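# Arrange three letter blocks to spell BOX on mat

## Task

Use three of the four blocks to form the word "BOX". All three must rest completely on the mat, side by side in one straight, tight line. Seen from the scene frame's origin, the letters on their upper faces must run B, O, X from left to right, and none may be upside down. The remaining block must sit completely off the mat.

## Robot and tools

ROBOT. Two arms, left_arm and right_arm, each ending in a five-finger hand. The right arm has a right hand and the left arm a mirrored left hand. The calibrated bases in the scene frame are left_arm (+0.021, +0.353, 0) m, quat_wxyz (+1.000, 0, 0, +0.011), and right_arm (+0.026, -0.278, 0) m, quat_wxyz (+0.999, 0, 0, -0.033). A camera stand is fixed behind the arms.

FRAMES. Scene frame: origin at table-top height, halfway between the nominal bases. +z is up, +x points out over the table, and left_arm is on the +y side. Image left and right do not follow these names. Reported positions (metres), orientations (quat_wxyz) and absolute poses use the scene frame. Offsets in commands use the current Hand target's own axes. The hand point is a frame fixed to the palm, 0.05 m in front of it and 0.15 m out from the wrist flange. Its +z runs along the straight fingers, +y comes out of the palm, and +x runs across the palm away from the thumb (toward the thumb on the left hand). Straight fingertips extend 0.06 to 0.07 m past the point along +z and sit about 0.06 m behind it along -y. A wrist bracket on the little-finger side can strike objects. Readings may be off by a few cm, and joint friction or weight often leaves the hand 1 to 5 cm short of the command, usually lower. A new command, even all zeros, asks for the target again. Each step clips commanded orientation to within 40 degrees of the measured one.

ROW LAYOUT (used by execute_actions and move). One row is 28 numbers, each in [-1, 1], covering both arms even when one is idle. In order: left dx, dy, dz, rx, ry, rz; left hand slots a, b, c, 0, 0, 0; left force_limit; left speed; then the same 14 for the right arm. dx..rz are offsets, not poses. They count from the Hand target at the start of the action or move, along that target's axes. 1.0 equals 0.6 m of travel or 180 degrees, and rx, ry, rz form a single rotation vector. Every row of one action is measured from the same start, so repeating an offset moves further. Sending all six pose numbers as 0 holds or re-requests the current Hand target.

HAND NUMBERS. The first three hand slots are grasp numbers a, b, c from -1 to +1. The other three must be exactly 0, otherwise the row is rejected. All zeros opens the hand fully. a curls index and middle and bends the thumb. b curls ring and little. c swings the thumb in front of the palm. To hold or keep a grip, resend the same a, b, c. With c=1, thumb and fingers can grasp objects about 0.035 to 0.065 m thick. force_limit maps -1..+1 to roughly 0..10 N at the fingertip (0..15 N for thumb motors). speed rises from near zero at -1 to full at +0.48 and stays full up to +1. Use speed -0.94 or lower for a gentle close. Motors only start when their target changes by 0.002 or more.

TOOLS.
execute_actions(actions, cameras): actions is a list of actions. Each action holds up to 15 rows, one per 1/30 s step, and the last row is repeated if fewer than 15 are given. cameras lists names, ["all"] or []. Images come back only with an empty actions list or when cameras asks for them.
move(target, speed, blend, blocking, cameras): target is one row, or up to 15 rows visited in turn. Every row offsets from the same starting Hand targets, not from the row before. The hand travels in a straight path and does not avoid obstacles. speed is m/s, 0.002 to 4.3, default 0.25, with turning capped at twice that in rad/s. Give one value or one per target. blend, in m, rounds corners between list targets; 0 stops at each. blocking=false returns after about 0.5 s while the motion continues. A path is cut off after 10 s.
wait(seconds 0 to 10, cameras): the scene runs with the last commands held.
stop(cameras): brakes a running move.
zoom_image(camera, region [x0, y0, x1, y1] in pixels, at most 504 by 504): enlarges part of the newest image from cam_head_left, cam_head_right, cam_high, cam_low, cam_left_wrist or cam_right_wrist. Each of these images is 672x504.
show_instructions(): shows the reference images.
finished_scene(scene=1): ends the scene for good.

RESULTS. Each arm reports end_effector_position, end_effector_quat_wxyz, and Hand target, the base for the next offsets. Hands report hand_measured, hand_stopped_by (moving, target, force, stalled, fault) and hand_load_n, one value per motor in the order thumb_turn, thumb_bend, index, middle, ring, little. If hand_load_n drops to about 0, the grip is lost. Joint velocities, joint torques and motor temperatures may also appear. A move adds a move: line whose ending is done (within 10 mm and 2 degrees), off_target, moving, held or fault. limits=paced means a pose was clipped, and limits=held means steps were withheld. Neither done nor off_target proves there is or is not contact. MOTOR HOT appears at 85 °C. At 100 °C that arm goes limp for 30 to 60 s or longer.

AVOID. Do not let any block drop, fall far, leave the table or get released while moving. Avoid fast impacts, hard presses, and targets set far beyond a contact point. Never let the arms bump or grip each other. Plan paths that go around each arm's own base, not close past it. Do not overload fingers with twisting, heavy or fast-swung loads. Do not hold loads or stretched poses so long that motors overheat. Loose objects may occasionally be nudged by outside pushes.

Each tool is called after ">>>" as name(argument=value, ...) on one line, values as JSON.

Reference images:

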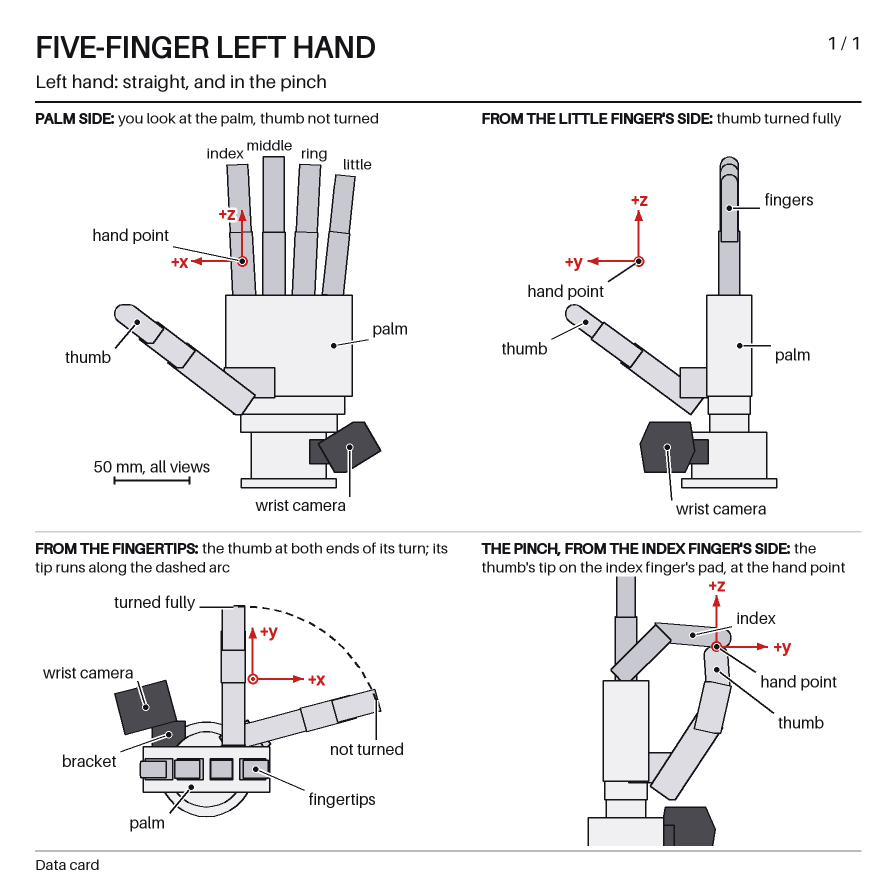

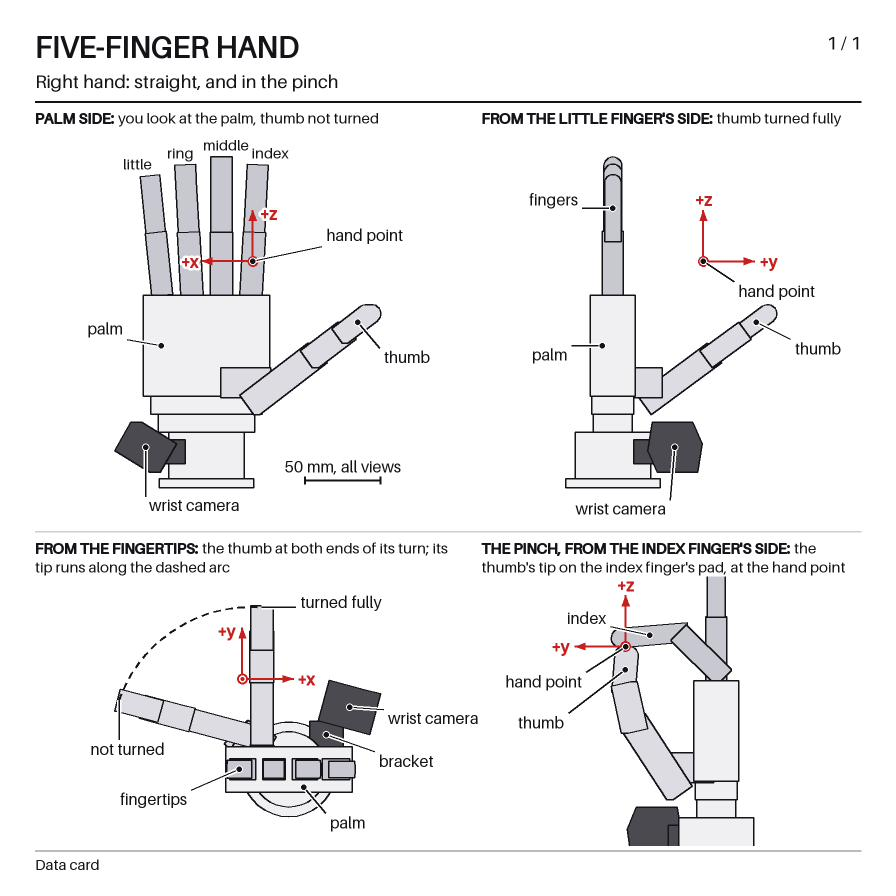

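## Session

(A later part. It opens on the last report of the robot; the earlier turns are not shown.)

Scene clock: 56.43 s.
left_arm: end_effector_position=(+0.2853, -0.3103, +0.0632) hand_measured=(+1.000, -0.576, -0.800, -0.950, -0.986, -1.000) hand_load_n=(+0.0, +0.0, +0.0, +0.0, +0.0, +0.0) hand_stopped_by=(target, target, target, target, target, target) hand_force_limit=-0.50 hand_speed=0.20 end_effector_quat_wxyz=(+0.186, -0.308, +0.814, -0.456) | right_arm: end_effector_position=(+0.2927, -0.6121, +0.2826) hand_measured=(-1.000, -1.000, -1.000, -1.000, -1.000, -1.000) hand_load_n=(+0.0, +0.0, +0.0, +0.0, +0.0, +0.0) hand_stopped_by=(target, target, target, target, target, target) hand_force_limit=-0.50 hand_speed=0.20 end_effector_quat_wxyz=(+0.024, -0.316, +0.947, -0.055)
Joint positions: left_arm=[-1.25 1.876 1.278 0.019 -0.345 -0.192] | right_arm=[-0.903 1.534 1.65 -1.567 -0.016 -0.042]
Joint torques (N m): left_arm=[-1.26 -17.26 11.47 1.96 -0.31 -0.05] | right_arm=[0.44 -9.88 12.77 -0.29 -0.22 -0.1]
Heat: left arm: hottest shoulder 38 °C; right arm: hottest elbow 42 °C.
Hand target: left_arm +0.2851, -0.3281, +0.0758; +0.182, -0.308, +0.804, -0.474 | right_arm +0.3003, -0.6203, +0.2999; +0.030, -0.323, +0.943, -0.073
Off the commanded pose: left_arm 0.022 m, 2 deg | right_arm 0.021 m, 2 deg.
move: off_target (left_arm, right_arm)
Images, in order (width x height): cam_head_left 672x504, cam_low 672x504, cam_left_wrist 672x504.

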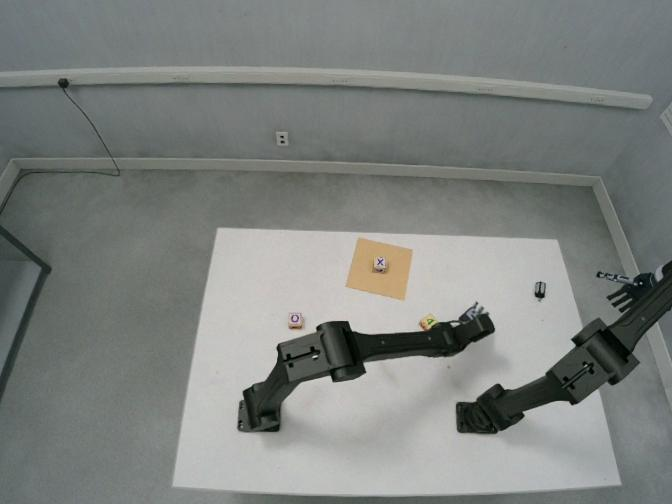

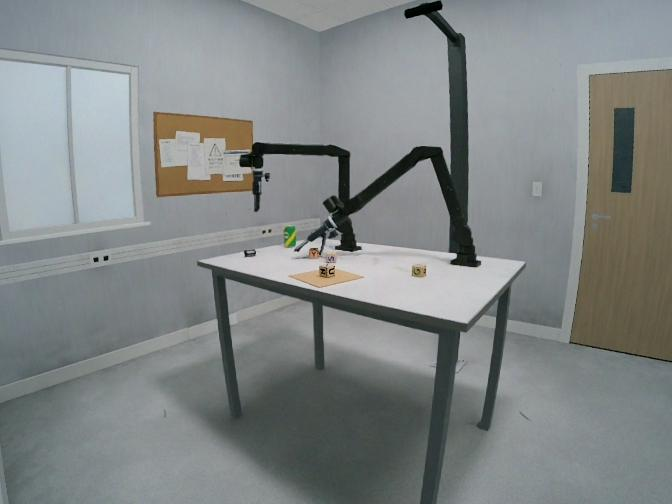

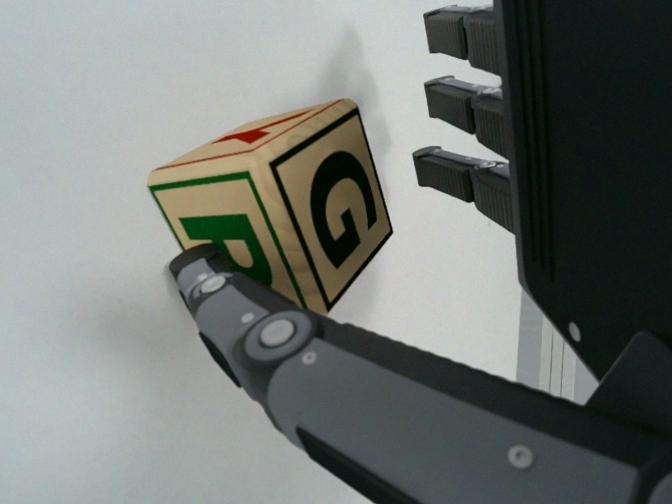

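>>> move(target=[-0.0085,0.0140,-0.0095,0,0,0,0.1,0,1,0,0,0,-0.5,0.2,0,0,0,0,0,0,0,0,0,0,0,0,-0.5,0.2], speed=0.05, cameras=["cam_left_wrist","cam_low"])

Scene clock: 57.87 s.
left_arm: end_effector_position=(+0.2867, -0.3142, +0.0675) hand_measured=(+1.000, -0.576, -0.800, -0.950, -0.986, -1.000) hand_load_n=(+0.0, +0.5, +0.0, +0.0, +0.0, +0.0) hand_stopped_by=(target, target, target, target, target, target) hand_force_limit=-0.50 hand_speed=0.20 end_effector_quat_wxyz=(+0.186, -0.308, +0.809, -0.465) | right_arm: end_effector_position=(+0.2927, -0.6121, +0.2826) hand_measured=(-1.000, -1.000, -1.000, -1.000, -1.000, -1.000) hand_load_n=(+0.0, +0.0, +0.0, +0.0, +0.0, +0.0) hand_stopped_by=(target, target, target, target, target, target) hand_force_limit=-0.50 hand_speed=0.20 end_effector_quat_wxyz=(+0.024, -0.316, +0.947, -0.055)
Joint positions: left_arm=[-1.25 1.876 1.278 0.04 -0.345 -0.192] | right_arm=[-0.903 1.534 1.65 -1.567 -0.016 -0.042]
Joint torques (N m): left_arm=[-1.03 -18.49 8.36 2 -0.23 -0.05] | right_arm=[0.97 -8.53 12.66 -0.39 -0.23 -0.15]
Heat: left arm: hottest shoulder 38 °C; right arm: hottest elbow 42 °C.
Hand target: left_arm +0.2828, -0.3179, +0.0712; +0.182, -0.308, +0.804, -0.474 | right_arm +0.3003, -0.6203, +0.2999; +0.030, -0.323, +0.943, -0.073
Off the commanded pose: left_arm 0.007 m, 1 deg | right_arm 0.021 m, 2 deg.
move: off_target (right_arm)
Images, in order (width x height): cam_low 672x504, cam_left_wrist 672x504.

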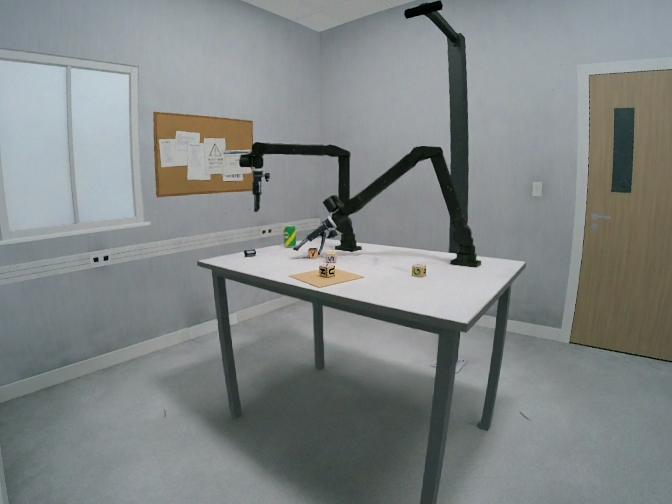

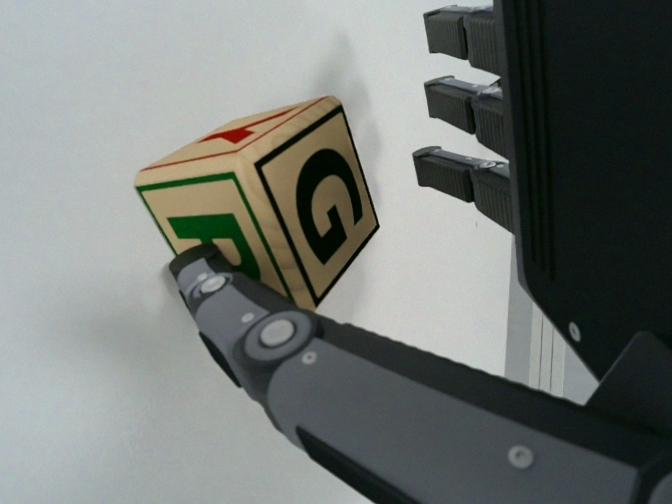

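>>> move(target=[[-0.0148,-0.0575,-0.0215,0,0,0,0.1,0,1,0,0,0,-0.5,0.2,0,0,0,0,0,0,0,0,0,0,0,0,-0.5,0.2],[0.0022,-0.0048,0.003,0,0,0,0.1,0,1,0,0,0,-0.5,0.2,0,0,0,0,0,0,0,0,0,0,0,0,-0.5,0.2]], speed=0.08, cameras=["cam_left_wrist"])

Scene clock: 60.40 s.
left_arm: end_effector_position=(+0.2862, -0.3137, +0.0728) hand_measured=(+1.000, -0.576, -0.800, -0.950, -0.986, -1.000) hand_load_n=(+0.0, +0.0, +0.0, +0.0, +0.0, +0.0) hand_stopped_by=(target, target, target, target, target, target) hand_force_limit=-0.50 hand_speed=0.20 end_effector_quat_wxyz=(+0.185, -0.307, +0.808, -0.467) | right_arm: end_effector_position=(+0.2927, -0.6121, +0.2826) hand_measured=(-1.000, -1.000, -1.000, -1.000, -1.000, -1.000) hand_load_n=(+0.0, -0.5, +0.0, +0.5, +0.0, +0.0) hand_stopped_by=(target, target, target, target, target, target) hand_force_limit=-0.50 hand_speed=0.20 end_effector_quat_wxyz=(+0.024, -0.316, +0.947, -0.055)
Joint positions: left_arm=[-1.25 1.867 1.278 0.034 -0.343 -0.192] | right_arm=[-0.903 1.534 1.65 -1.567 -0.016 -0.042]
Joint torques (N m): left_arm=[-1.08 -17.2 9.46 1.96 -0.3 -0.04] | right_arm=[1.44 -9.23 12.75 -0.46 -0.24 -0.09]
Heat: left arm: hottest shoulder 38 °C; right arm: hottest elbow 42 °C.
Hand target: left_arm +0.2838, -0.3210, +0.0728; +0.182, -0.308, +0.804, -0.474 | right_arm +0.3003, -0.6203, +0.2999; +0.030, -0.323, +0.943, -0.073
Off the commanded pose: left_arm 0.008 m, 1 deg | right_arm 0.021 m, 2 deg.
move: off_target (right_arm)
Images, in order (width x height): cam_left_wrist 672x504.

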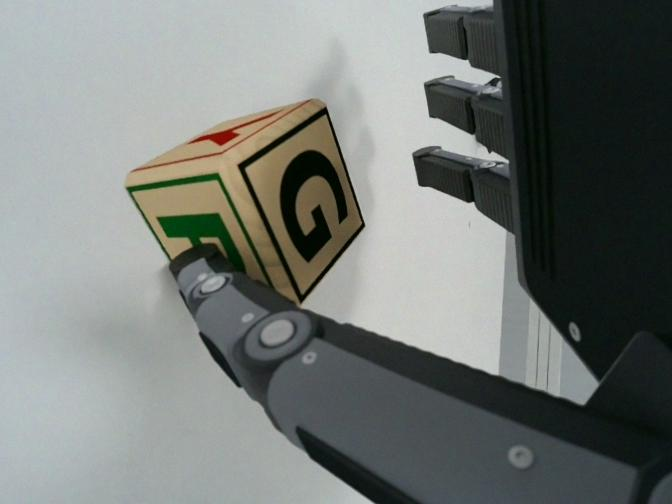

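>>> move(target=[-0.0109,0.0345,-0.0005,0,0,0,0.1,0,1,0,0,0,-0.5,0.2,0,0,0,0,0,0,0,0,0,0,0,0,-0.5,0.2], speed=0.05, cameras=["cam_left_wrist"])

Scene clock: 61.63 s.
left_arm: end_effector_position=(+0.2837, -0.3067, +0.0614) hand_measured=(+1.000, -0.576, -0.800, -0.950, -0.986, -1.000) hand_load_n=(+0.0, +0.0, +0.0, +0.0, +0.0, +0.0) hand_stopped_by=(target, target, target, target, target, target) hand_force_limit=-0.50 hand_speed=0.20 end_effector_quat_wxyz=(+0.185, -0.308, +0.805, -0.472) | right_arm: end_effector_position=(+0.2927, -0.6121, +0.2826) hand_measured=(-1.000, -1.000, -1.000, -1.000, -1.000, -1.000) hand_load_n=(+0.0, +0.0, +0.0, +0.0, +0.0, +0.0) hand_stopped_by=(target, target, target, target, target, target) hand_force_limit=-0.50 hand_speed=0.20 end_effector_quat_wxyz=(+0.024, -0.316, +0.947, -0.055)
Joint positions: left_arm=[-1.25 1.867 1.234 0.091 -0.343 -0.192] | right_arm=[-0.903 1.534 1.65 -1.567 -0.016 -0.042]
Joint torques (N m): left_arm=[-0.73 -16.73 8.34 2.03 -0.16 -0.03] | right_arm=[1.55 -8.76 12.56 -0.5 -0.2 -0.11]
Heat: left arm: hottest shoulder 39 °C; right arm: hottest elbow 43 °C.
Hand target: left_arm +0.2818, -0.3090, +0.0550; +0.182, -0.308, +0.804, -0.474 | right_arm +0.3003, -0.6203, +0.2999; +0.030, -0.323, +0.943, -0.073
Off the commanded pose: left_arm 0.007 m, 0 deg | right_arm 0.021 m, 2 deg.
move: off_target (right_arm)
Images, in order (width x height): cam_left_wrist 672x504.

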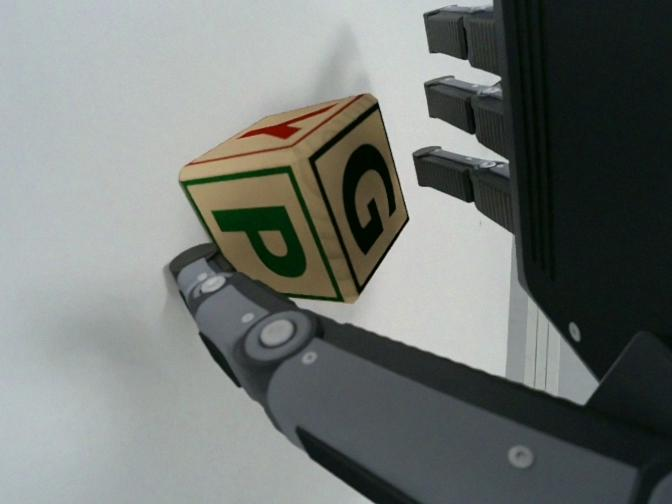

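>>> move(target=[0,0,0,0,0,0,0.6,0,1,0,0,0,-0.4,-0.9,0,0,0,0,0,0,0,0,0,0,0,0,-0.5,0.2], speed=0.05, cameras=["cam_left_wrist"])

Scene clock: 65.27 s.
left_arm: end_effector_position=(+0.2837, -0.3067, +0.0614) hand_measured=(+1.000, -0.302, -0.262, -0.262, -0.910, -1.000) hand_load_n=(+0.0, +6.0, +3.5, +3.0, +0.0, +0.0) hand_stopped_by=(target, force, force, force, target, target) hand_force_limit=-0.40 hand_speed=-0.90 end_effector_quat_wxyz=(+0.185, -0.308, +0.805, -0.472) | right_arm: end_effector_position=(+0.2927, -0.6121, +0.2826) hand_measured=(-1.000, -1.000, -1.000, -1.000, -1.000, -1.000) hand_load_n=(+0.0, +0.0, +0.0, +0.0, +0.0, +0.0) hand_stopped_by=(target, target, target, target, target, target) hand_force_limit=-0.50 hand_speed=0.20 end_effector_quat_wxyz=(+0.024, -0.316, +0.947, -0.055)
Joint positions: left_arm=[-1.25 1.867 1.234 0.091 -0.343 -0.192] | right_arm=[-0.903 1.534 1.65 -1.567 -0.016 -0.042]
Joint torques (N m): left_arm=[-0.73 -16.67 8.34 1.98 -0.17 -0.03] | right_arm=[0.67 -8.59 12.79 -0.49 -0.25 -0.11]
Heat: left arm: hottest shoulder 39 °C; right arm: hottest elbow 43 °C.
Hand target: left_arm +0.2818, -0.3090, +0.0550; +0.182, -0.308, +0.804, -0.474 | right_arm +0.3003, -0.6203, +0.2999; +0.030, -0.323, +0.943, -0.073
Off the commanded pose: left_arm 0.007 m, 0 deg | right_arm 0.021 m, 2 deg.
move: off_target (right_arm)
Images, in order (width x height): cam_left_wrist 672x504.

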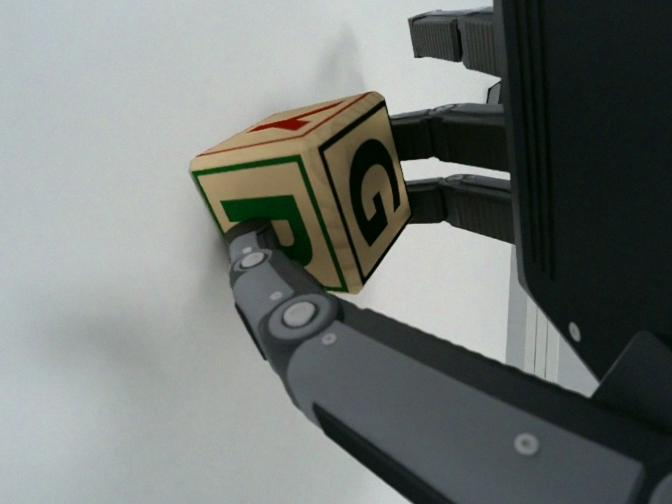

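>>> move(target=[-0.0052,-0.1527,-0.085,0,0,0,0.6,0,1,0,0,0,-0.4,-0.9,0,0,0,0,0,0,0,0,0,0,0,0,-0.5,0.2], speed=0.15, cameras=["cam_left_wrist"])

Scene clock: 69.00 s.
left_arm: end_effector_position=(+0.2771, -0.2902, +0.1303) hand_measured=(+1.000, -0.302, -0.262, -0.262, -0.910, -1.000) hand_load_n=(-0.5, +6.5, +3.5, +3.0, +0.0, +0.0) hand_stopped_by=(target, force, force, force, target, target) hand_force_limit=-0.40 hand_speed=-0.90 end_effector_quat_wxyz=(+0.184, -0.306, +0.817, -0.453) | right_arm: end_effector_position=(+0.2927, -0.6121, +0.2826) hand_measured=(-1.000, -1.000, -1.000, -1.000, -1.000, -1.000) hand_load_n=(+0.0, +0.0, +0.0, +0.0, +0.0, +0.0) hand_stopped_by=(target, target, target, target, target, target) hand_force_limit=-0.50 hand_speed=0.20 end_effector_quat_wxyz=(+0.024, -0.316, +0.947, -0.055)
Joint positions: left_arm=[-1.25 1.74 1.286 -0.132 -0.34 -0.192] | right_arm=[-0.903 1.534 1.65 -1.567 -0.016 -0.042]
Joint torques (N m): left_arm=[-0.32 -17.2 13.9 0.96 -0.14 0] | right_arm=[0.62 -9 12.55 -0.43 -0.22 -0.1]
Heat: left arm: hottest shoulder 39 °C; right arm: hottest elbow 43 °C.
Hand target: left_arm +0.2838, -0.3068, +0.1598; +0.182, -0.308, +0.804, -0.474 | right_arm +0.3003, -0.6203, +0.2999; +0.030, -0.323, +0.943, -0.073
Off the commanded pose: left_arm 0.035 m, 3 deg | right_arm 0.021 m, 2 deg.
move: off_target (left_arm, right_arm)
Images, in order (width x height): cam_left_wrist 672x504.

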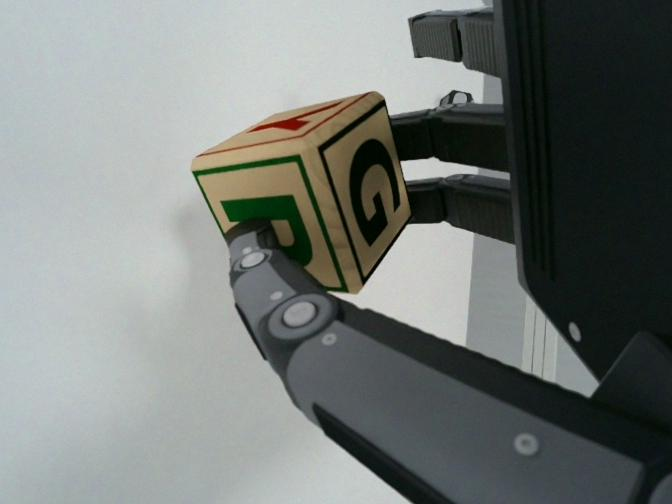

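>>> move(target=[[-0.4184,0.0422,-0.1783,0,0.05,0.028,0.6,0,1,0,0,0,-0.4,-0.9,0,0,0,0,0,0,0,0,0,0,0,0,-0.5,0.2],[-0.7227,0.2432,-0.3687,0,0.0874,0.0483,0.6,0,1,0,0,0,-0.4,-0.9,0,0,0,0,0,0,0,0,0,0,0,0,-0.5,0.2]], speed=0.25, blend=[0.08,0], cameras=["cam_left_wrist","cam_head_left","cam_low"])

Scene clock: 72.60 s.
left_arm: end_effector_position=(+0.4181, +0.1784, +0.1306) hand_measured=(+1.000, -0.302, -0.262, -0.262, -0.910, -1.000) hand_load_n=(-0.5, +6.5, +3.5, +3.0, +0.0, +0.0) hand_stopped_by=(target, force, force, force, target, target) hand_force_limit=-0.40 hand_speed=-0.90 end_effector_quat_wxyz=(+0.097, -0.184, +0.844, -0.494) | right_arm: end_effector_position=(+0.2927, -0.6121, +0.2826) hand_measured=(-1.000, -1.000, -1.000, -1.000, -1.000, -1.000) hand_load_n=(+0.0, -0.5, +0.0, +0.0, +0.0, +0.0) hand_stopped_by=(target, target, target, target, target, target) hand_force_limit=-0.50 hand_speed=0.20 end_effector_quat_wxyz=(+0.024, -0.316, +0.947, -0.055)
Joint positions: left_arm=[-0.112 1.303 0.814 -0.379 0.87 0.713] | right_arm=[-0.903 1.534 1.65 -1.567 -0.016 -0.042]
Joint torques (N m): left_arm=[-0.09 -8.29 11.54 0.53 0.71 0.09] | right_arm=[0.26 -8.41 12.75 -0.2 -0.2 -0.11]
Heat: left arm: hottest shoulder 39 °C; right arm: hottest elbow 44 °C.
Hand target: left_arm +0.4294, +0.1797, +0.1397; +0.106, -0.179, +0.843, -0.497 | right_arm +0.3003, -0.6203, +0.2999; +0.030, -0.323, +0.943, -0.073
Off the commanded pose: left_arm 0.015 m, 1 deg | right_arm 0.021 m, 2 deg.
move: off_target (left_arm, right_arm)
Images, in order (width x height): cam_head_left 672x504, cam_low 672x504, cam_left_wrist 672x504.

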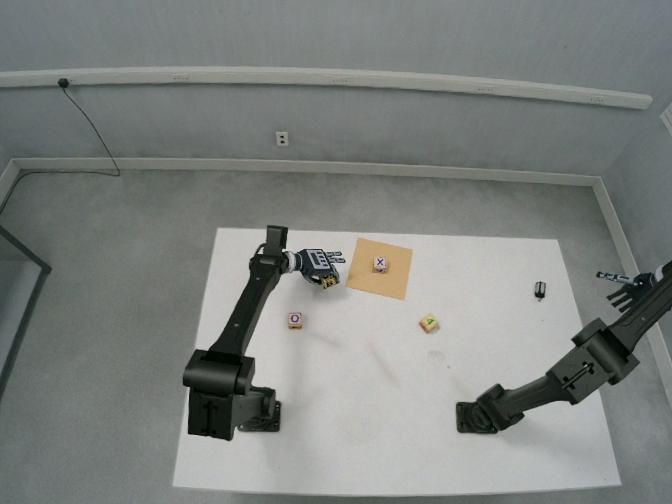

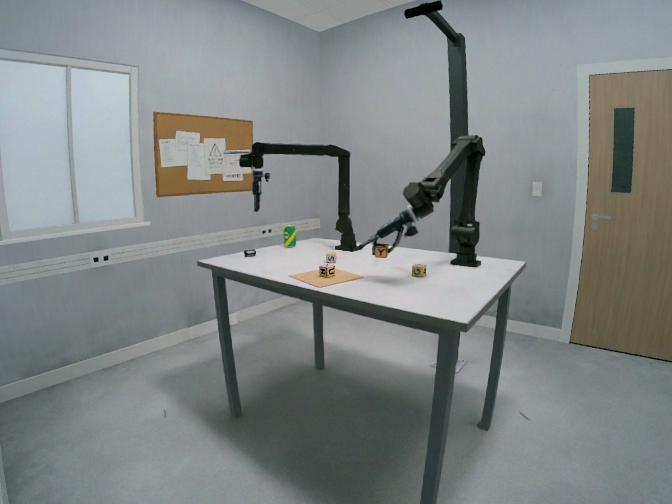

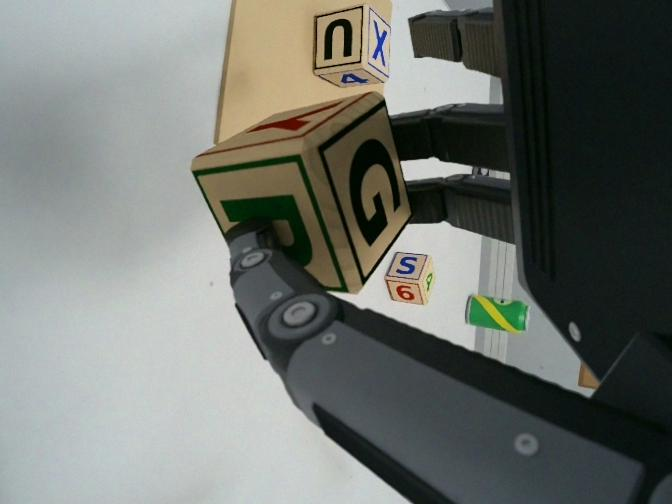

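>>> zoom_image(camera="cam_left_wrist", region=[210, 0, 420, 150])

>>> zoom_image(camera="cam_left_wrist", region=[360, 230, 460, 320])

Scaled by 2.400.

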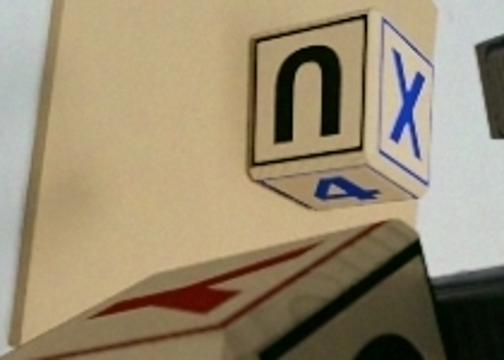

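Scaled by 5.040.

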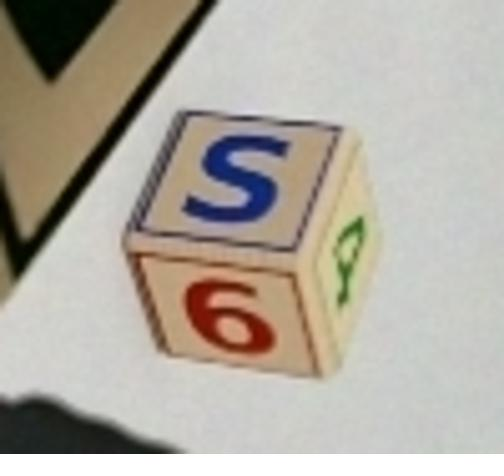

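>>> move(target=[-0.0067,0.095,0.0352,0,0,0,0.6,0,1,0,0,0,-0.4,-0.9,0,0,0,0,0,0,0,0,0,0,0,0,-0.5,0.2], speed=0.12, cameras=["cam_left_wrist"])

Scene clock: 75.17 s.
left_arm: end_effector_position=(+0.4242, +0.1858, +0.0801) hand_measured=(+1.000, -0.302, -0.262, -0.262, -0.910, -1.000) hand_load_n=(-0.5, +6.5, +3.0, +3.0, +0.0, +0.0) hand_stopped_by=(target, force, force, force, target, target) hand_force_limit=-0.40 hand_speed=-0.90 end_effector_quat_wxyz=(+0.098, -0.181, +0.844, -0.495) | right_arm: end_effector_position=(+0.2927, -0.6121, +0.2826) hand_measured=(-1.000, -1.000, -1.000, -1.000, -1.000, -1.000) hand_load_n=(+0.0, +0.0, +0.0, +0.0, +0.0, +0.0) hand_stopped_by=(target, target, target, target, target, target) hand_force_limit=-0.50 hand_speed=0.20 end_effector_quat_wxyz=(+0.024, -0.316, +0.947, -0.055)
Joint positions: left_arm=[-0.091 1.406 0.759 -0.242 0.886 0.745] | right_arm=[-0.903 1.534 1.65 -1.567 -0.016 -0.042]
Joint torques (N m): left_arm=[0.32 -9.29 8.05 1.48 0.73 0.09] | right_arm=[0.91 -9.58 12.71 -0.53 -0.16 -0.07]
Heat: left arm: hottest shoulder 39 °C; right arm: hottest elbow 44 °C.
Hand target: left_arm +0.4294, +0.1897, +0.0796; +0.106, -0.179, +0.843, -0.497 | right_arm +0.3003, -0.6203, +0.2999; +0.030, -0.323, +0.943, -0.073
Off the commanded pose: left_arm 0.006 m, 1 deg | right_arm 0.021 m, 2 deg.
move: off_target (right_arm)
Images, in order (width x height): cam_left_wrist 672x504.

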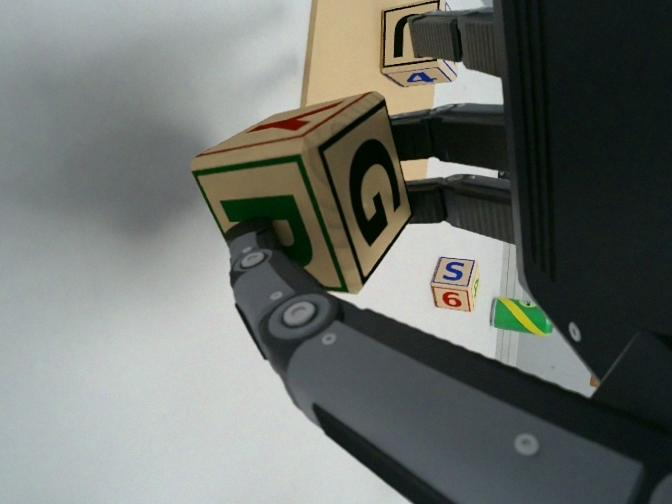

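>>> move(target=[0,0.0263,0.0146,0,0,0,0.6,0,1,0,0,0,-0.4,-0.9,0,0,0,0,0,0,0,0,0,0,0,0,-0.5,0.2], speed=0.05, cameras=["cam_left_wrist","cam_low"])

Scene clock: 76.33 s.
left_arm: end_effector_position=(+0.4256, +0.1857, +0.0640) hand_measured=(+1.000, -0.302, -0.262, -0.262, -0.910, -1.000) hand_load_n=(-0.5, +6.5, +3.5, +3.0, +0.0, +0.0) hand_stopped_by=(target, force, force, force, target, target) hand_force_limit=-0.40 hand_speed=-0.90 end_effector_quat_wxyz=(+0.100, -0.180, +0.844, -0.496) | right_arm: end_effector_position=(+0.2927, -0.6121, +0.2826) hand_measured=(-1.000, -1.000, -1.000, -1.000, -1.000, -1.000) hand_load_n=(+0.0, +0.0, +0.0, +0.0, +0.0, +0.0) hand_stopped_by=(target, target, target, target, target, target) hand_force_limit=-0.50 hand_speed=0.20 end_effector_quat_wxyz=(+0.024, -0.316, +0.947, -0.055)
Joint positions: left_arm=[-0.091 1.44 0.739 -0.183 0.886 0.746] | right_arm=[-0.903 1.534 1.65 -1.567 -0.016 -0.042]
Joint torques (N m): left_arm=[0.32 -9.11 7.54 1.46 0.72 0.08] | right_arm=[0.91 -9.41 12.83 -0.36 -0.27 -0.07]
Heat: left arm: hottest shoulder 39 °C; right arm: hottest elbow 44 °C.
Hand target: left_arm +0.4294, +0.1897, +0.0615; +0.106, -0.179, +0.843, -0.496 | right_arm +0.3003, -0.6203, +0.2999; +0.030, -0.323, +0.943, -0.073
Off the commanded pose: left_arm 0.006 m, 1 deg | right_arm 0.021 m, 2 deg.
move: off_target (right_arm)
Images, in order (width x height): cam_low 672x504, cam_left_wrist 672x504.

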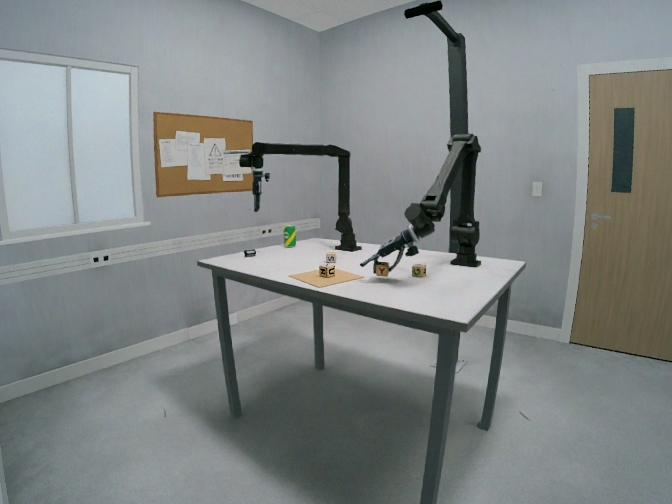

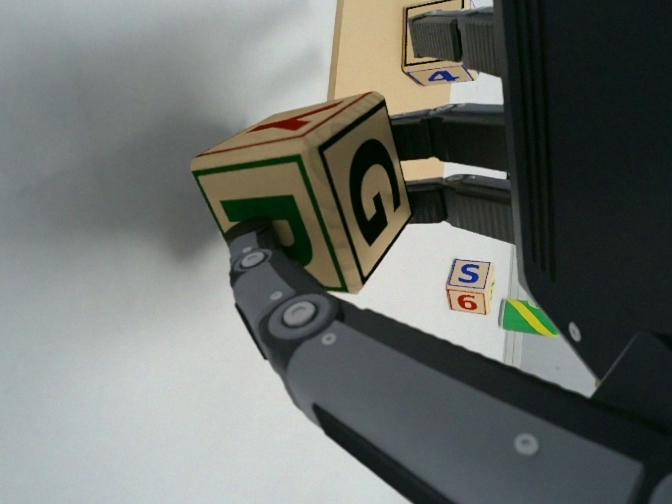

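>>> zoom_image(camera="cam_low", region=[350, 225, 440, 290])

>>> zoom_image(camera="cam_left_wrist", region=[140, 80, 420, 300])

Scaled by 5.600.

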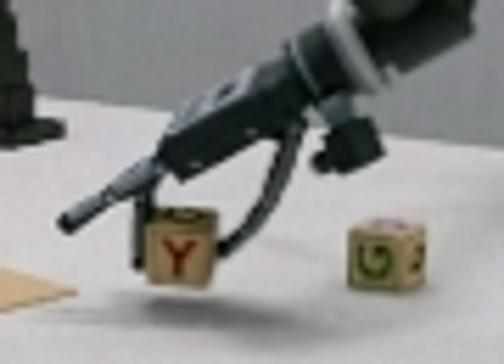

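Scaled by 1.800.

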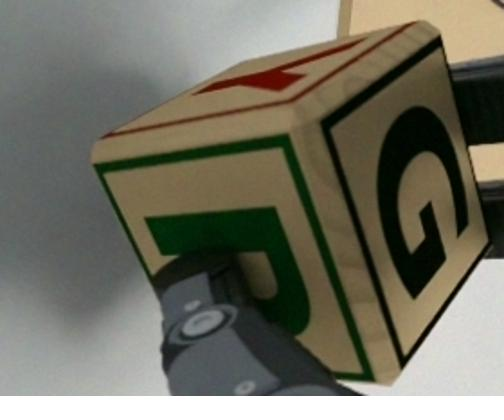

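>>> move(target=[0,0.0219,0.0121,0,0,0,0.6,0,1,0,0,0,-0.4,-0.9,0,0,0,0,0,0,0,0,0,0,0,0,-0.5,0.2], speed=0.05, cameras=["cam_low"])

>>> zoom_image(camera="cam_low", region=[350, 225, 440, 290])

Scene clock: 77.90 s.
left_arm: end_effector_position=(+0.4260, +0.1857, +0.0493) hand_measured=(+1.000, -0.302, -0.262, -0.262, -0.910, -1.000) hand_load_n=(-0.5, +6.5, +3.0, +3.0, +0.0, +0.0) hand_stopped_by=(target, force, force, force, target, target) hand_force_limit=-0.40 hand_speed=-0.90 end_effector_quat_wxyz=(+0.100, -0.180, +0.844, -0.496) | right_arm: end_effector_position=(+0.2927, -0.6121, +0.2826) hand_measured=(-1.000, -1.000, -1.000, -1.000, -1.000, -1.000) hand_load_n=(+0.0, +0.0, +0.0, +0.0, +0.0, +0.0) hand_stopped_by=(target, target, target, target, target, target) hand_force_limit=-0.50 hand_speed=0.20 end_effector_quat_wxyz=(+0.024, -0.316, +0.947, -0.055)
Joint positions: left_arm=[-0.091 1.473 0.723 -0.133 0.886 0.746] | right_arm=[-0.903 1.534 1.65 -1.567 -0.016 -0.042]
Joint torques (N m): left_arm=[0.38 -9.41 7.17 1.44 0.72 0.08] | right_arm=[0.56 -8.88 12.93 -0.29 -0.22 -0.15]
Heat: left arm: hottest shoulder 39 °C; right arm: hottest elbow 44 °C.
Hand target: left_arm +0.4295, +0.1897, +0.0465; +0.106, -0.179, +0.843, -0.497 | right_arm +0.3003, -0.6203, +0.2999; +0.030, -0.323, +0.943, -0.073
Off the commanded pose: left_arm 0.006 m, 1 deg | right_arm 0.021 m, 2 deg.
move: off_target (right_arm)
Images, in order (width x height): cam_low 672x504.

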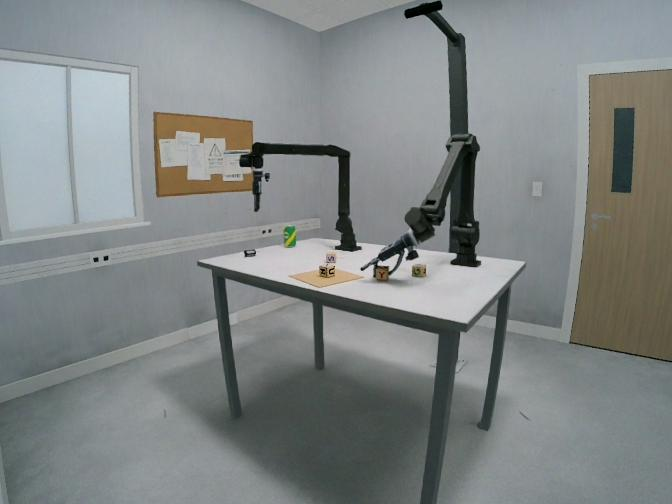

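Scaled by 5.600.

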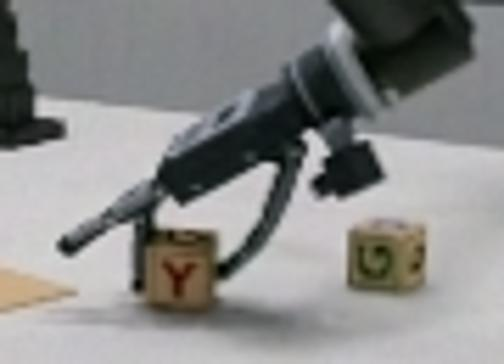

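>>> move(target=[0,0.0146,0.0081,0,0,0,0.6,0,1,0,0,0,-0.4,-0.9,0,0,0,0,0,0,0,0,0,0,0,0,-0.5,0.2], speed=0.04, cameras=["cam_low","cam_left_wrist"])

>>> zoom_image(camera="cam_low", region=[350, 225, 440, 290])

Scene clock: 78.93 s.
left_arm: end_effector_position=(+0.4293, +0.1846, +0.0474) hand_measured=(+1.000, -0.302, -0.262, -0.262, -0.910, -1.000) hand_load_n=(+0.0, +6.0, +3.5, +3.0, +0.0, +0.0) hand_stopped_by=(target, force, force, force, target, target) hand_force_limit=-0.40 hand_speed=-0.90 end_effector_quat_wxyz=(+0.106, -0.173, +0.841, -0.501) | right_arm: end_effector_position=(+0.2927, -0.6121, +0.2826) hand_measured=(-1.000, -1.000, -1.000, -1.000, -1.000, -1.000) hand_load_n=(+0.0, +0.0, +0.0, +0.0, +0.0, +0.0) hand_stopped_by=(target, target, target, target, target, target) hand_force_limit=-0.50 hand_speed=0.20 end_effector_quat_wxyz=(+0.024, -0.316, +0.947, -0.055)
Joint positions: left_arm=[-0.091 1.483 0.719 -0.1 0.894 0.746] | right_arm=[-0.903 1.534 1.65 -1.567 -0.016 -0.042]
Joint torques (N m): left_arm=[0.26 -8.23 6.58 1.47 0.4 0.09] | right_arm=[1.32 -9.64 12.66 -0.29 -0.18 -0.08]
Heat: left arm: hottest shoulder 39 °C; right arm: hottest elbow 44 °C.
Hand target: left_arm +0.4295, +0.1896, +0.0365; +0.106, -0.179, +0.843, -0.497 | right_arm +0.3003, -0.6203, +0.2999; +0.030, -0.323, +0.943, -0.073
Off the commanded pose: left_arm 0.012 m, 1 deg | right_arm 0.021 m, 2 deg.
move: off_target (left_arm, right_arm)
Images, in order (width x height): cam_low 672x504, cam_left_wrist 672x504.

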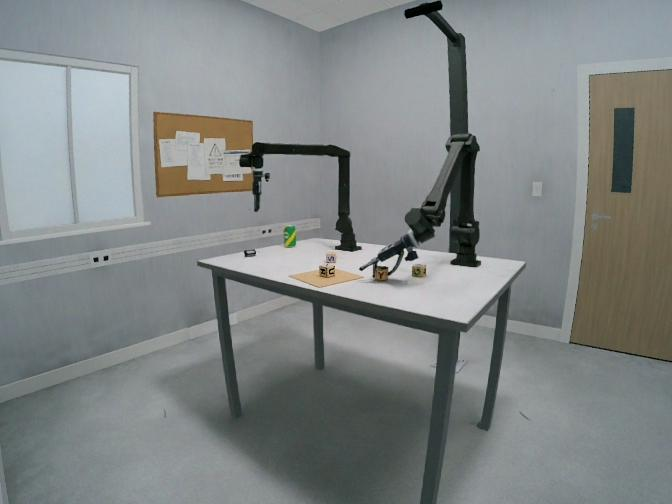

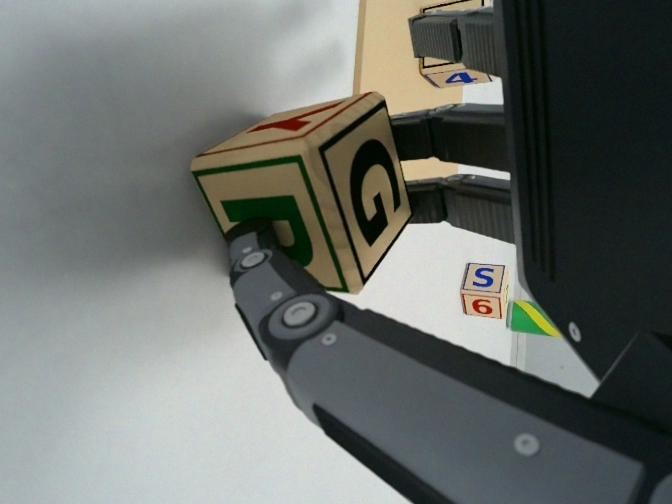

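Scaled by 5.600.

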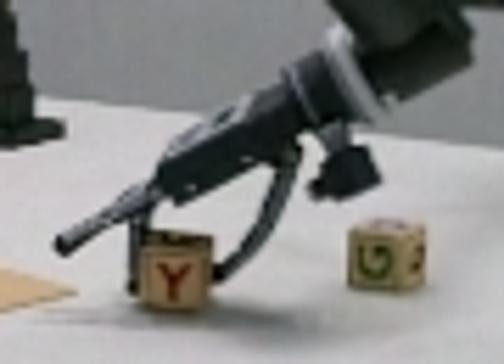

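>>> move(target=[[0,-0.0088,-0.0049,0,0,0,0.6,0,1,0,0,0,-0.4,-0.9,0,0,0,0,0,0,0,0,0,0,0,0,-0.5,0.2],[0,-0.0088,-0.0049,0,0,0,0.1,0,1,0,0,0,-0.4,-0.5,0,0,0,0,0,0,0,0,0,0,0,0,-0.5,0.2]], speed=0.04, cameras=["cam_low","cam_left_wrist"])

Scene clock: 80.90 s.
left_arm: end_effector_position=(+0.4296, +0.1849, +0.0472) hand_measured=(+1.000, -0.576, -0.800, -0.950, -0.986, -1.000) hand_load_n=(+0.0, +0.0, +0.0, +0.0, +0.0, +0.0) hand_stopped_by=(target, target, target, target, target, target) hand_force_limit=-0.40 hand_speed=-0.50 end_effector_quat_wxyz=(+0.107, -0.174, +0.842, -0.500) | right_arm: end_effector_position=(+0.2927, -0.6121, +0.2826) hand_measured=(-1.000, -1.000, -1.000, -1.000, -1.000, -1.000) hand_load_n=(+0.0, +0.0, +0.0, +0.0, +0.0, +0.0) hand_stopped_by=(target, target, target, target, target, target) hand_force_limit=-0.50 hand_speed=0.20 end_effector_quat_wxyz=(+0.024, -0.316, +0.947, -0.055)
Joint positions: left_arm=[-0.091 1.483 0.719 -0.099 0.892 0.746] | right_arm=[-0.903 1.534 1.65 -1.567 -0.016 -0.042]
Joint torques (N m): left_arm=[0.26 -9.58 7.1 0.68 0.51 0.08] | right_arm=[0.09 -9.41 12.51 -0.34 -0.19 -0.09]
Motor temperatures (°C): left_arm=[31 39 34 33 27 28] | right_arm=[31 32 45 29 27 28]
Heat: left arm: hottest shoulder 39 °C; right arm: hottest elbow 45 °C.
Hand target: left_arm +0.4295, +0.1896, +0.0427; +0.106, -0.179, +0.843, -0.497 | right_arm +0.3003, -0.6203, +0.2999; +0.030, -0.323, +0.943, -0.073
Off the commanded pose: left_arm 0.007 m, 1 deg | right_arm 0.021 m, 2 deg.
move: off_target (right_arm)
Images, in order (width x height): cam_low 672x504, cam_left_wrist 672x504.

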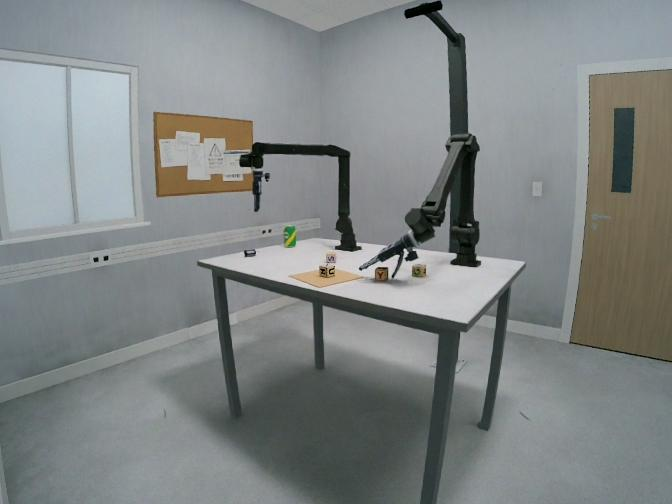

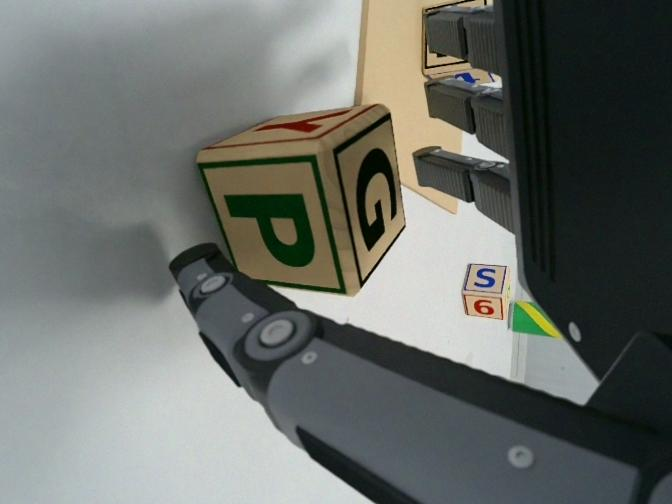

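>>> move(target=[0,-0.1457,-0.0809,0,0,0,0.1,0,1,0,0,0,-0.4,-0.5,0,0,0,0,0,0,0,0,0,0,0,0,-0.5,0.2], speed=0.15, cameras=["cam_left_wrist","cam_head_left"])

Scene clock: 84.60 s.
left_arm: end_effector_position=(+0.4100, +0.1864, +0.1226) hand_measured=(+1.000, -0.576, -0.800, -0.950, -0.986, -1.000) hand_load_n=(+0.0, +0.0, +0.0, +0.0, +0.0, +0.0) hand_stopped_by=(target, target, target, target, target, target) hand_force_limit=-0.40 hand_speed=-0.50 end_effector_quat_wxyz=(+0.084, -0.188, +0.846, -0.493) | right_arm: end_effector_position=(+0.2927, -0.6121, +0.2826) hand_measured=(-1.000, -1.000, -1.000, -1.000, -1.000, -1.000) hand_load_n=(+0.0, +0.0, +0.0, +0.0, +0.0, +0.0) hand_stopped_by=(target, target, target, target, target, target) hand_force_limit=-0.50 hand_speed=0.20 end_effector_quat_wxyz=(+0.024, -0.316, +0.947, -0.055)
Joint positions: left_arm=[-0.091 1.308 0.804 -0.415 0.89 0.746] | right_arm=[-0.903 1.534 1.65 -1.567 -0.016 -0.042]
Joint torques (N m): left_arm=[0.26 -9.17 12.86 0.4 0.58 0.08] | right_arm=[0.79 -8.94 12.93 -0.4 -0.23 -0.11]
Heat: left arm: hottest shoulder 39 °C; right arm: hottest elbow 45 °C.
Hand target: left_arm +0.4293, +0.1897, +0.1424; +0.106, -0.179, +0.843, -0.496 | right_arm +0.3003, -0.6203, +0.2999; +0.030, -0.323, +0.943, -0.073
Off the commanded pose: left_arm 0.028 m, 3 deg | right_arm 0.021 m, 2 deg.
move: off_target (left_arm, right_arm)
Images, in order (width x height): cam_head_left 672x504, cam_left_wrist 672x504.

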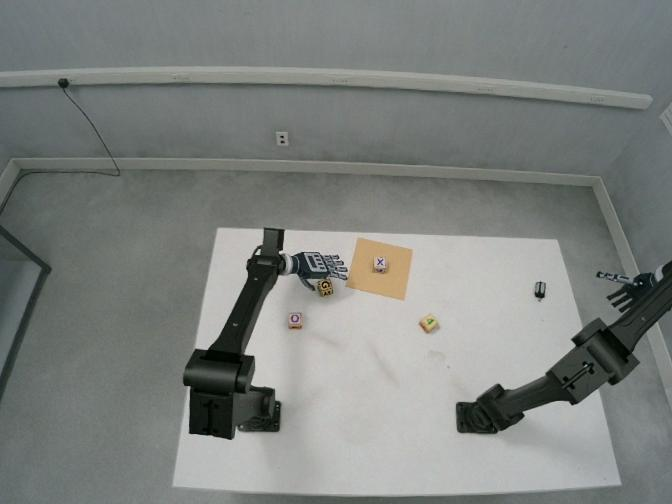

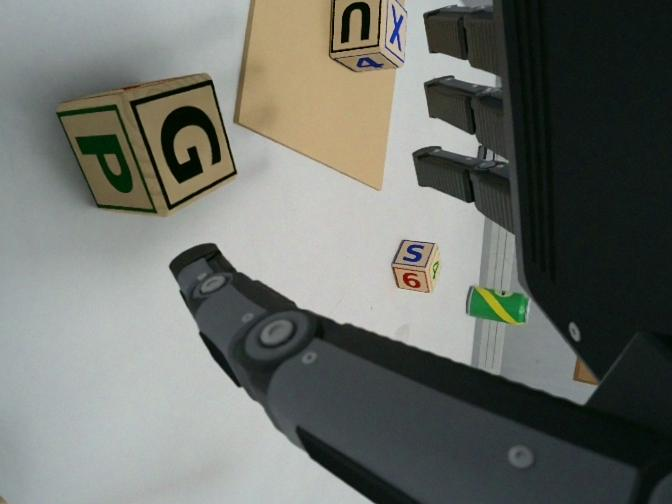

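>>> zoom_image(camera="cam_head_left", region=[280, 230, 420, 335])

>>> zoom_image(camera="cam_left_wrist", region=[40, 0, 440, 300])

Scaled by 3.600.

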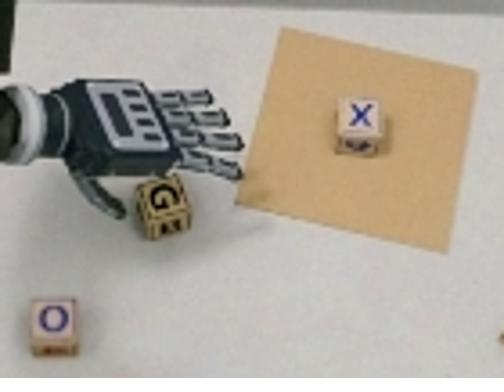

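Scaled by 1.260.

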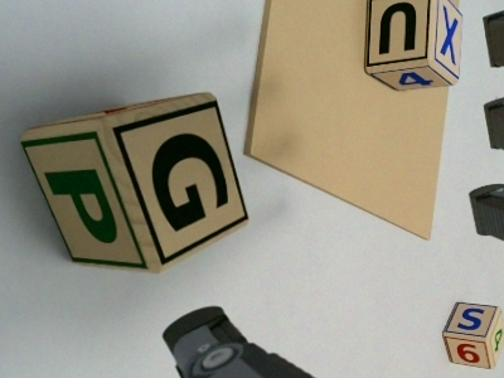

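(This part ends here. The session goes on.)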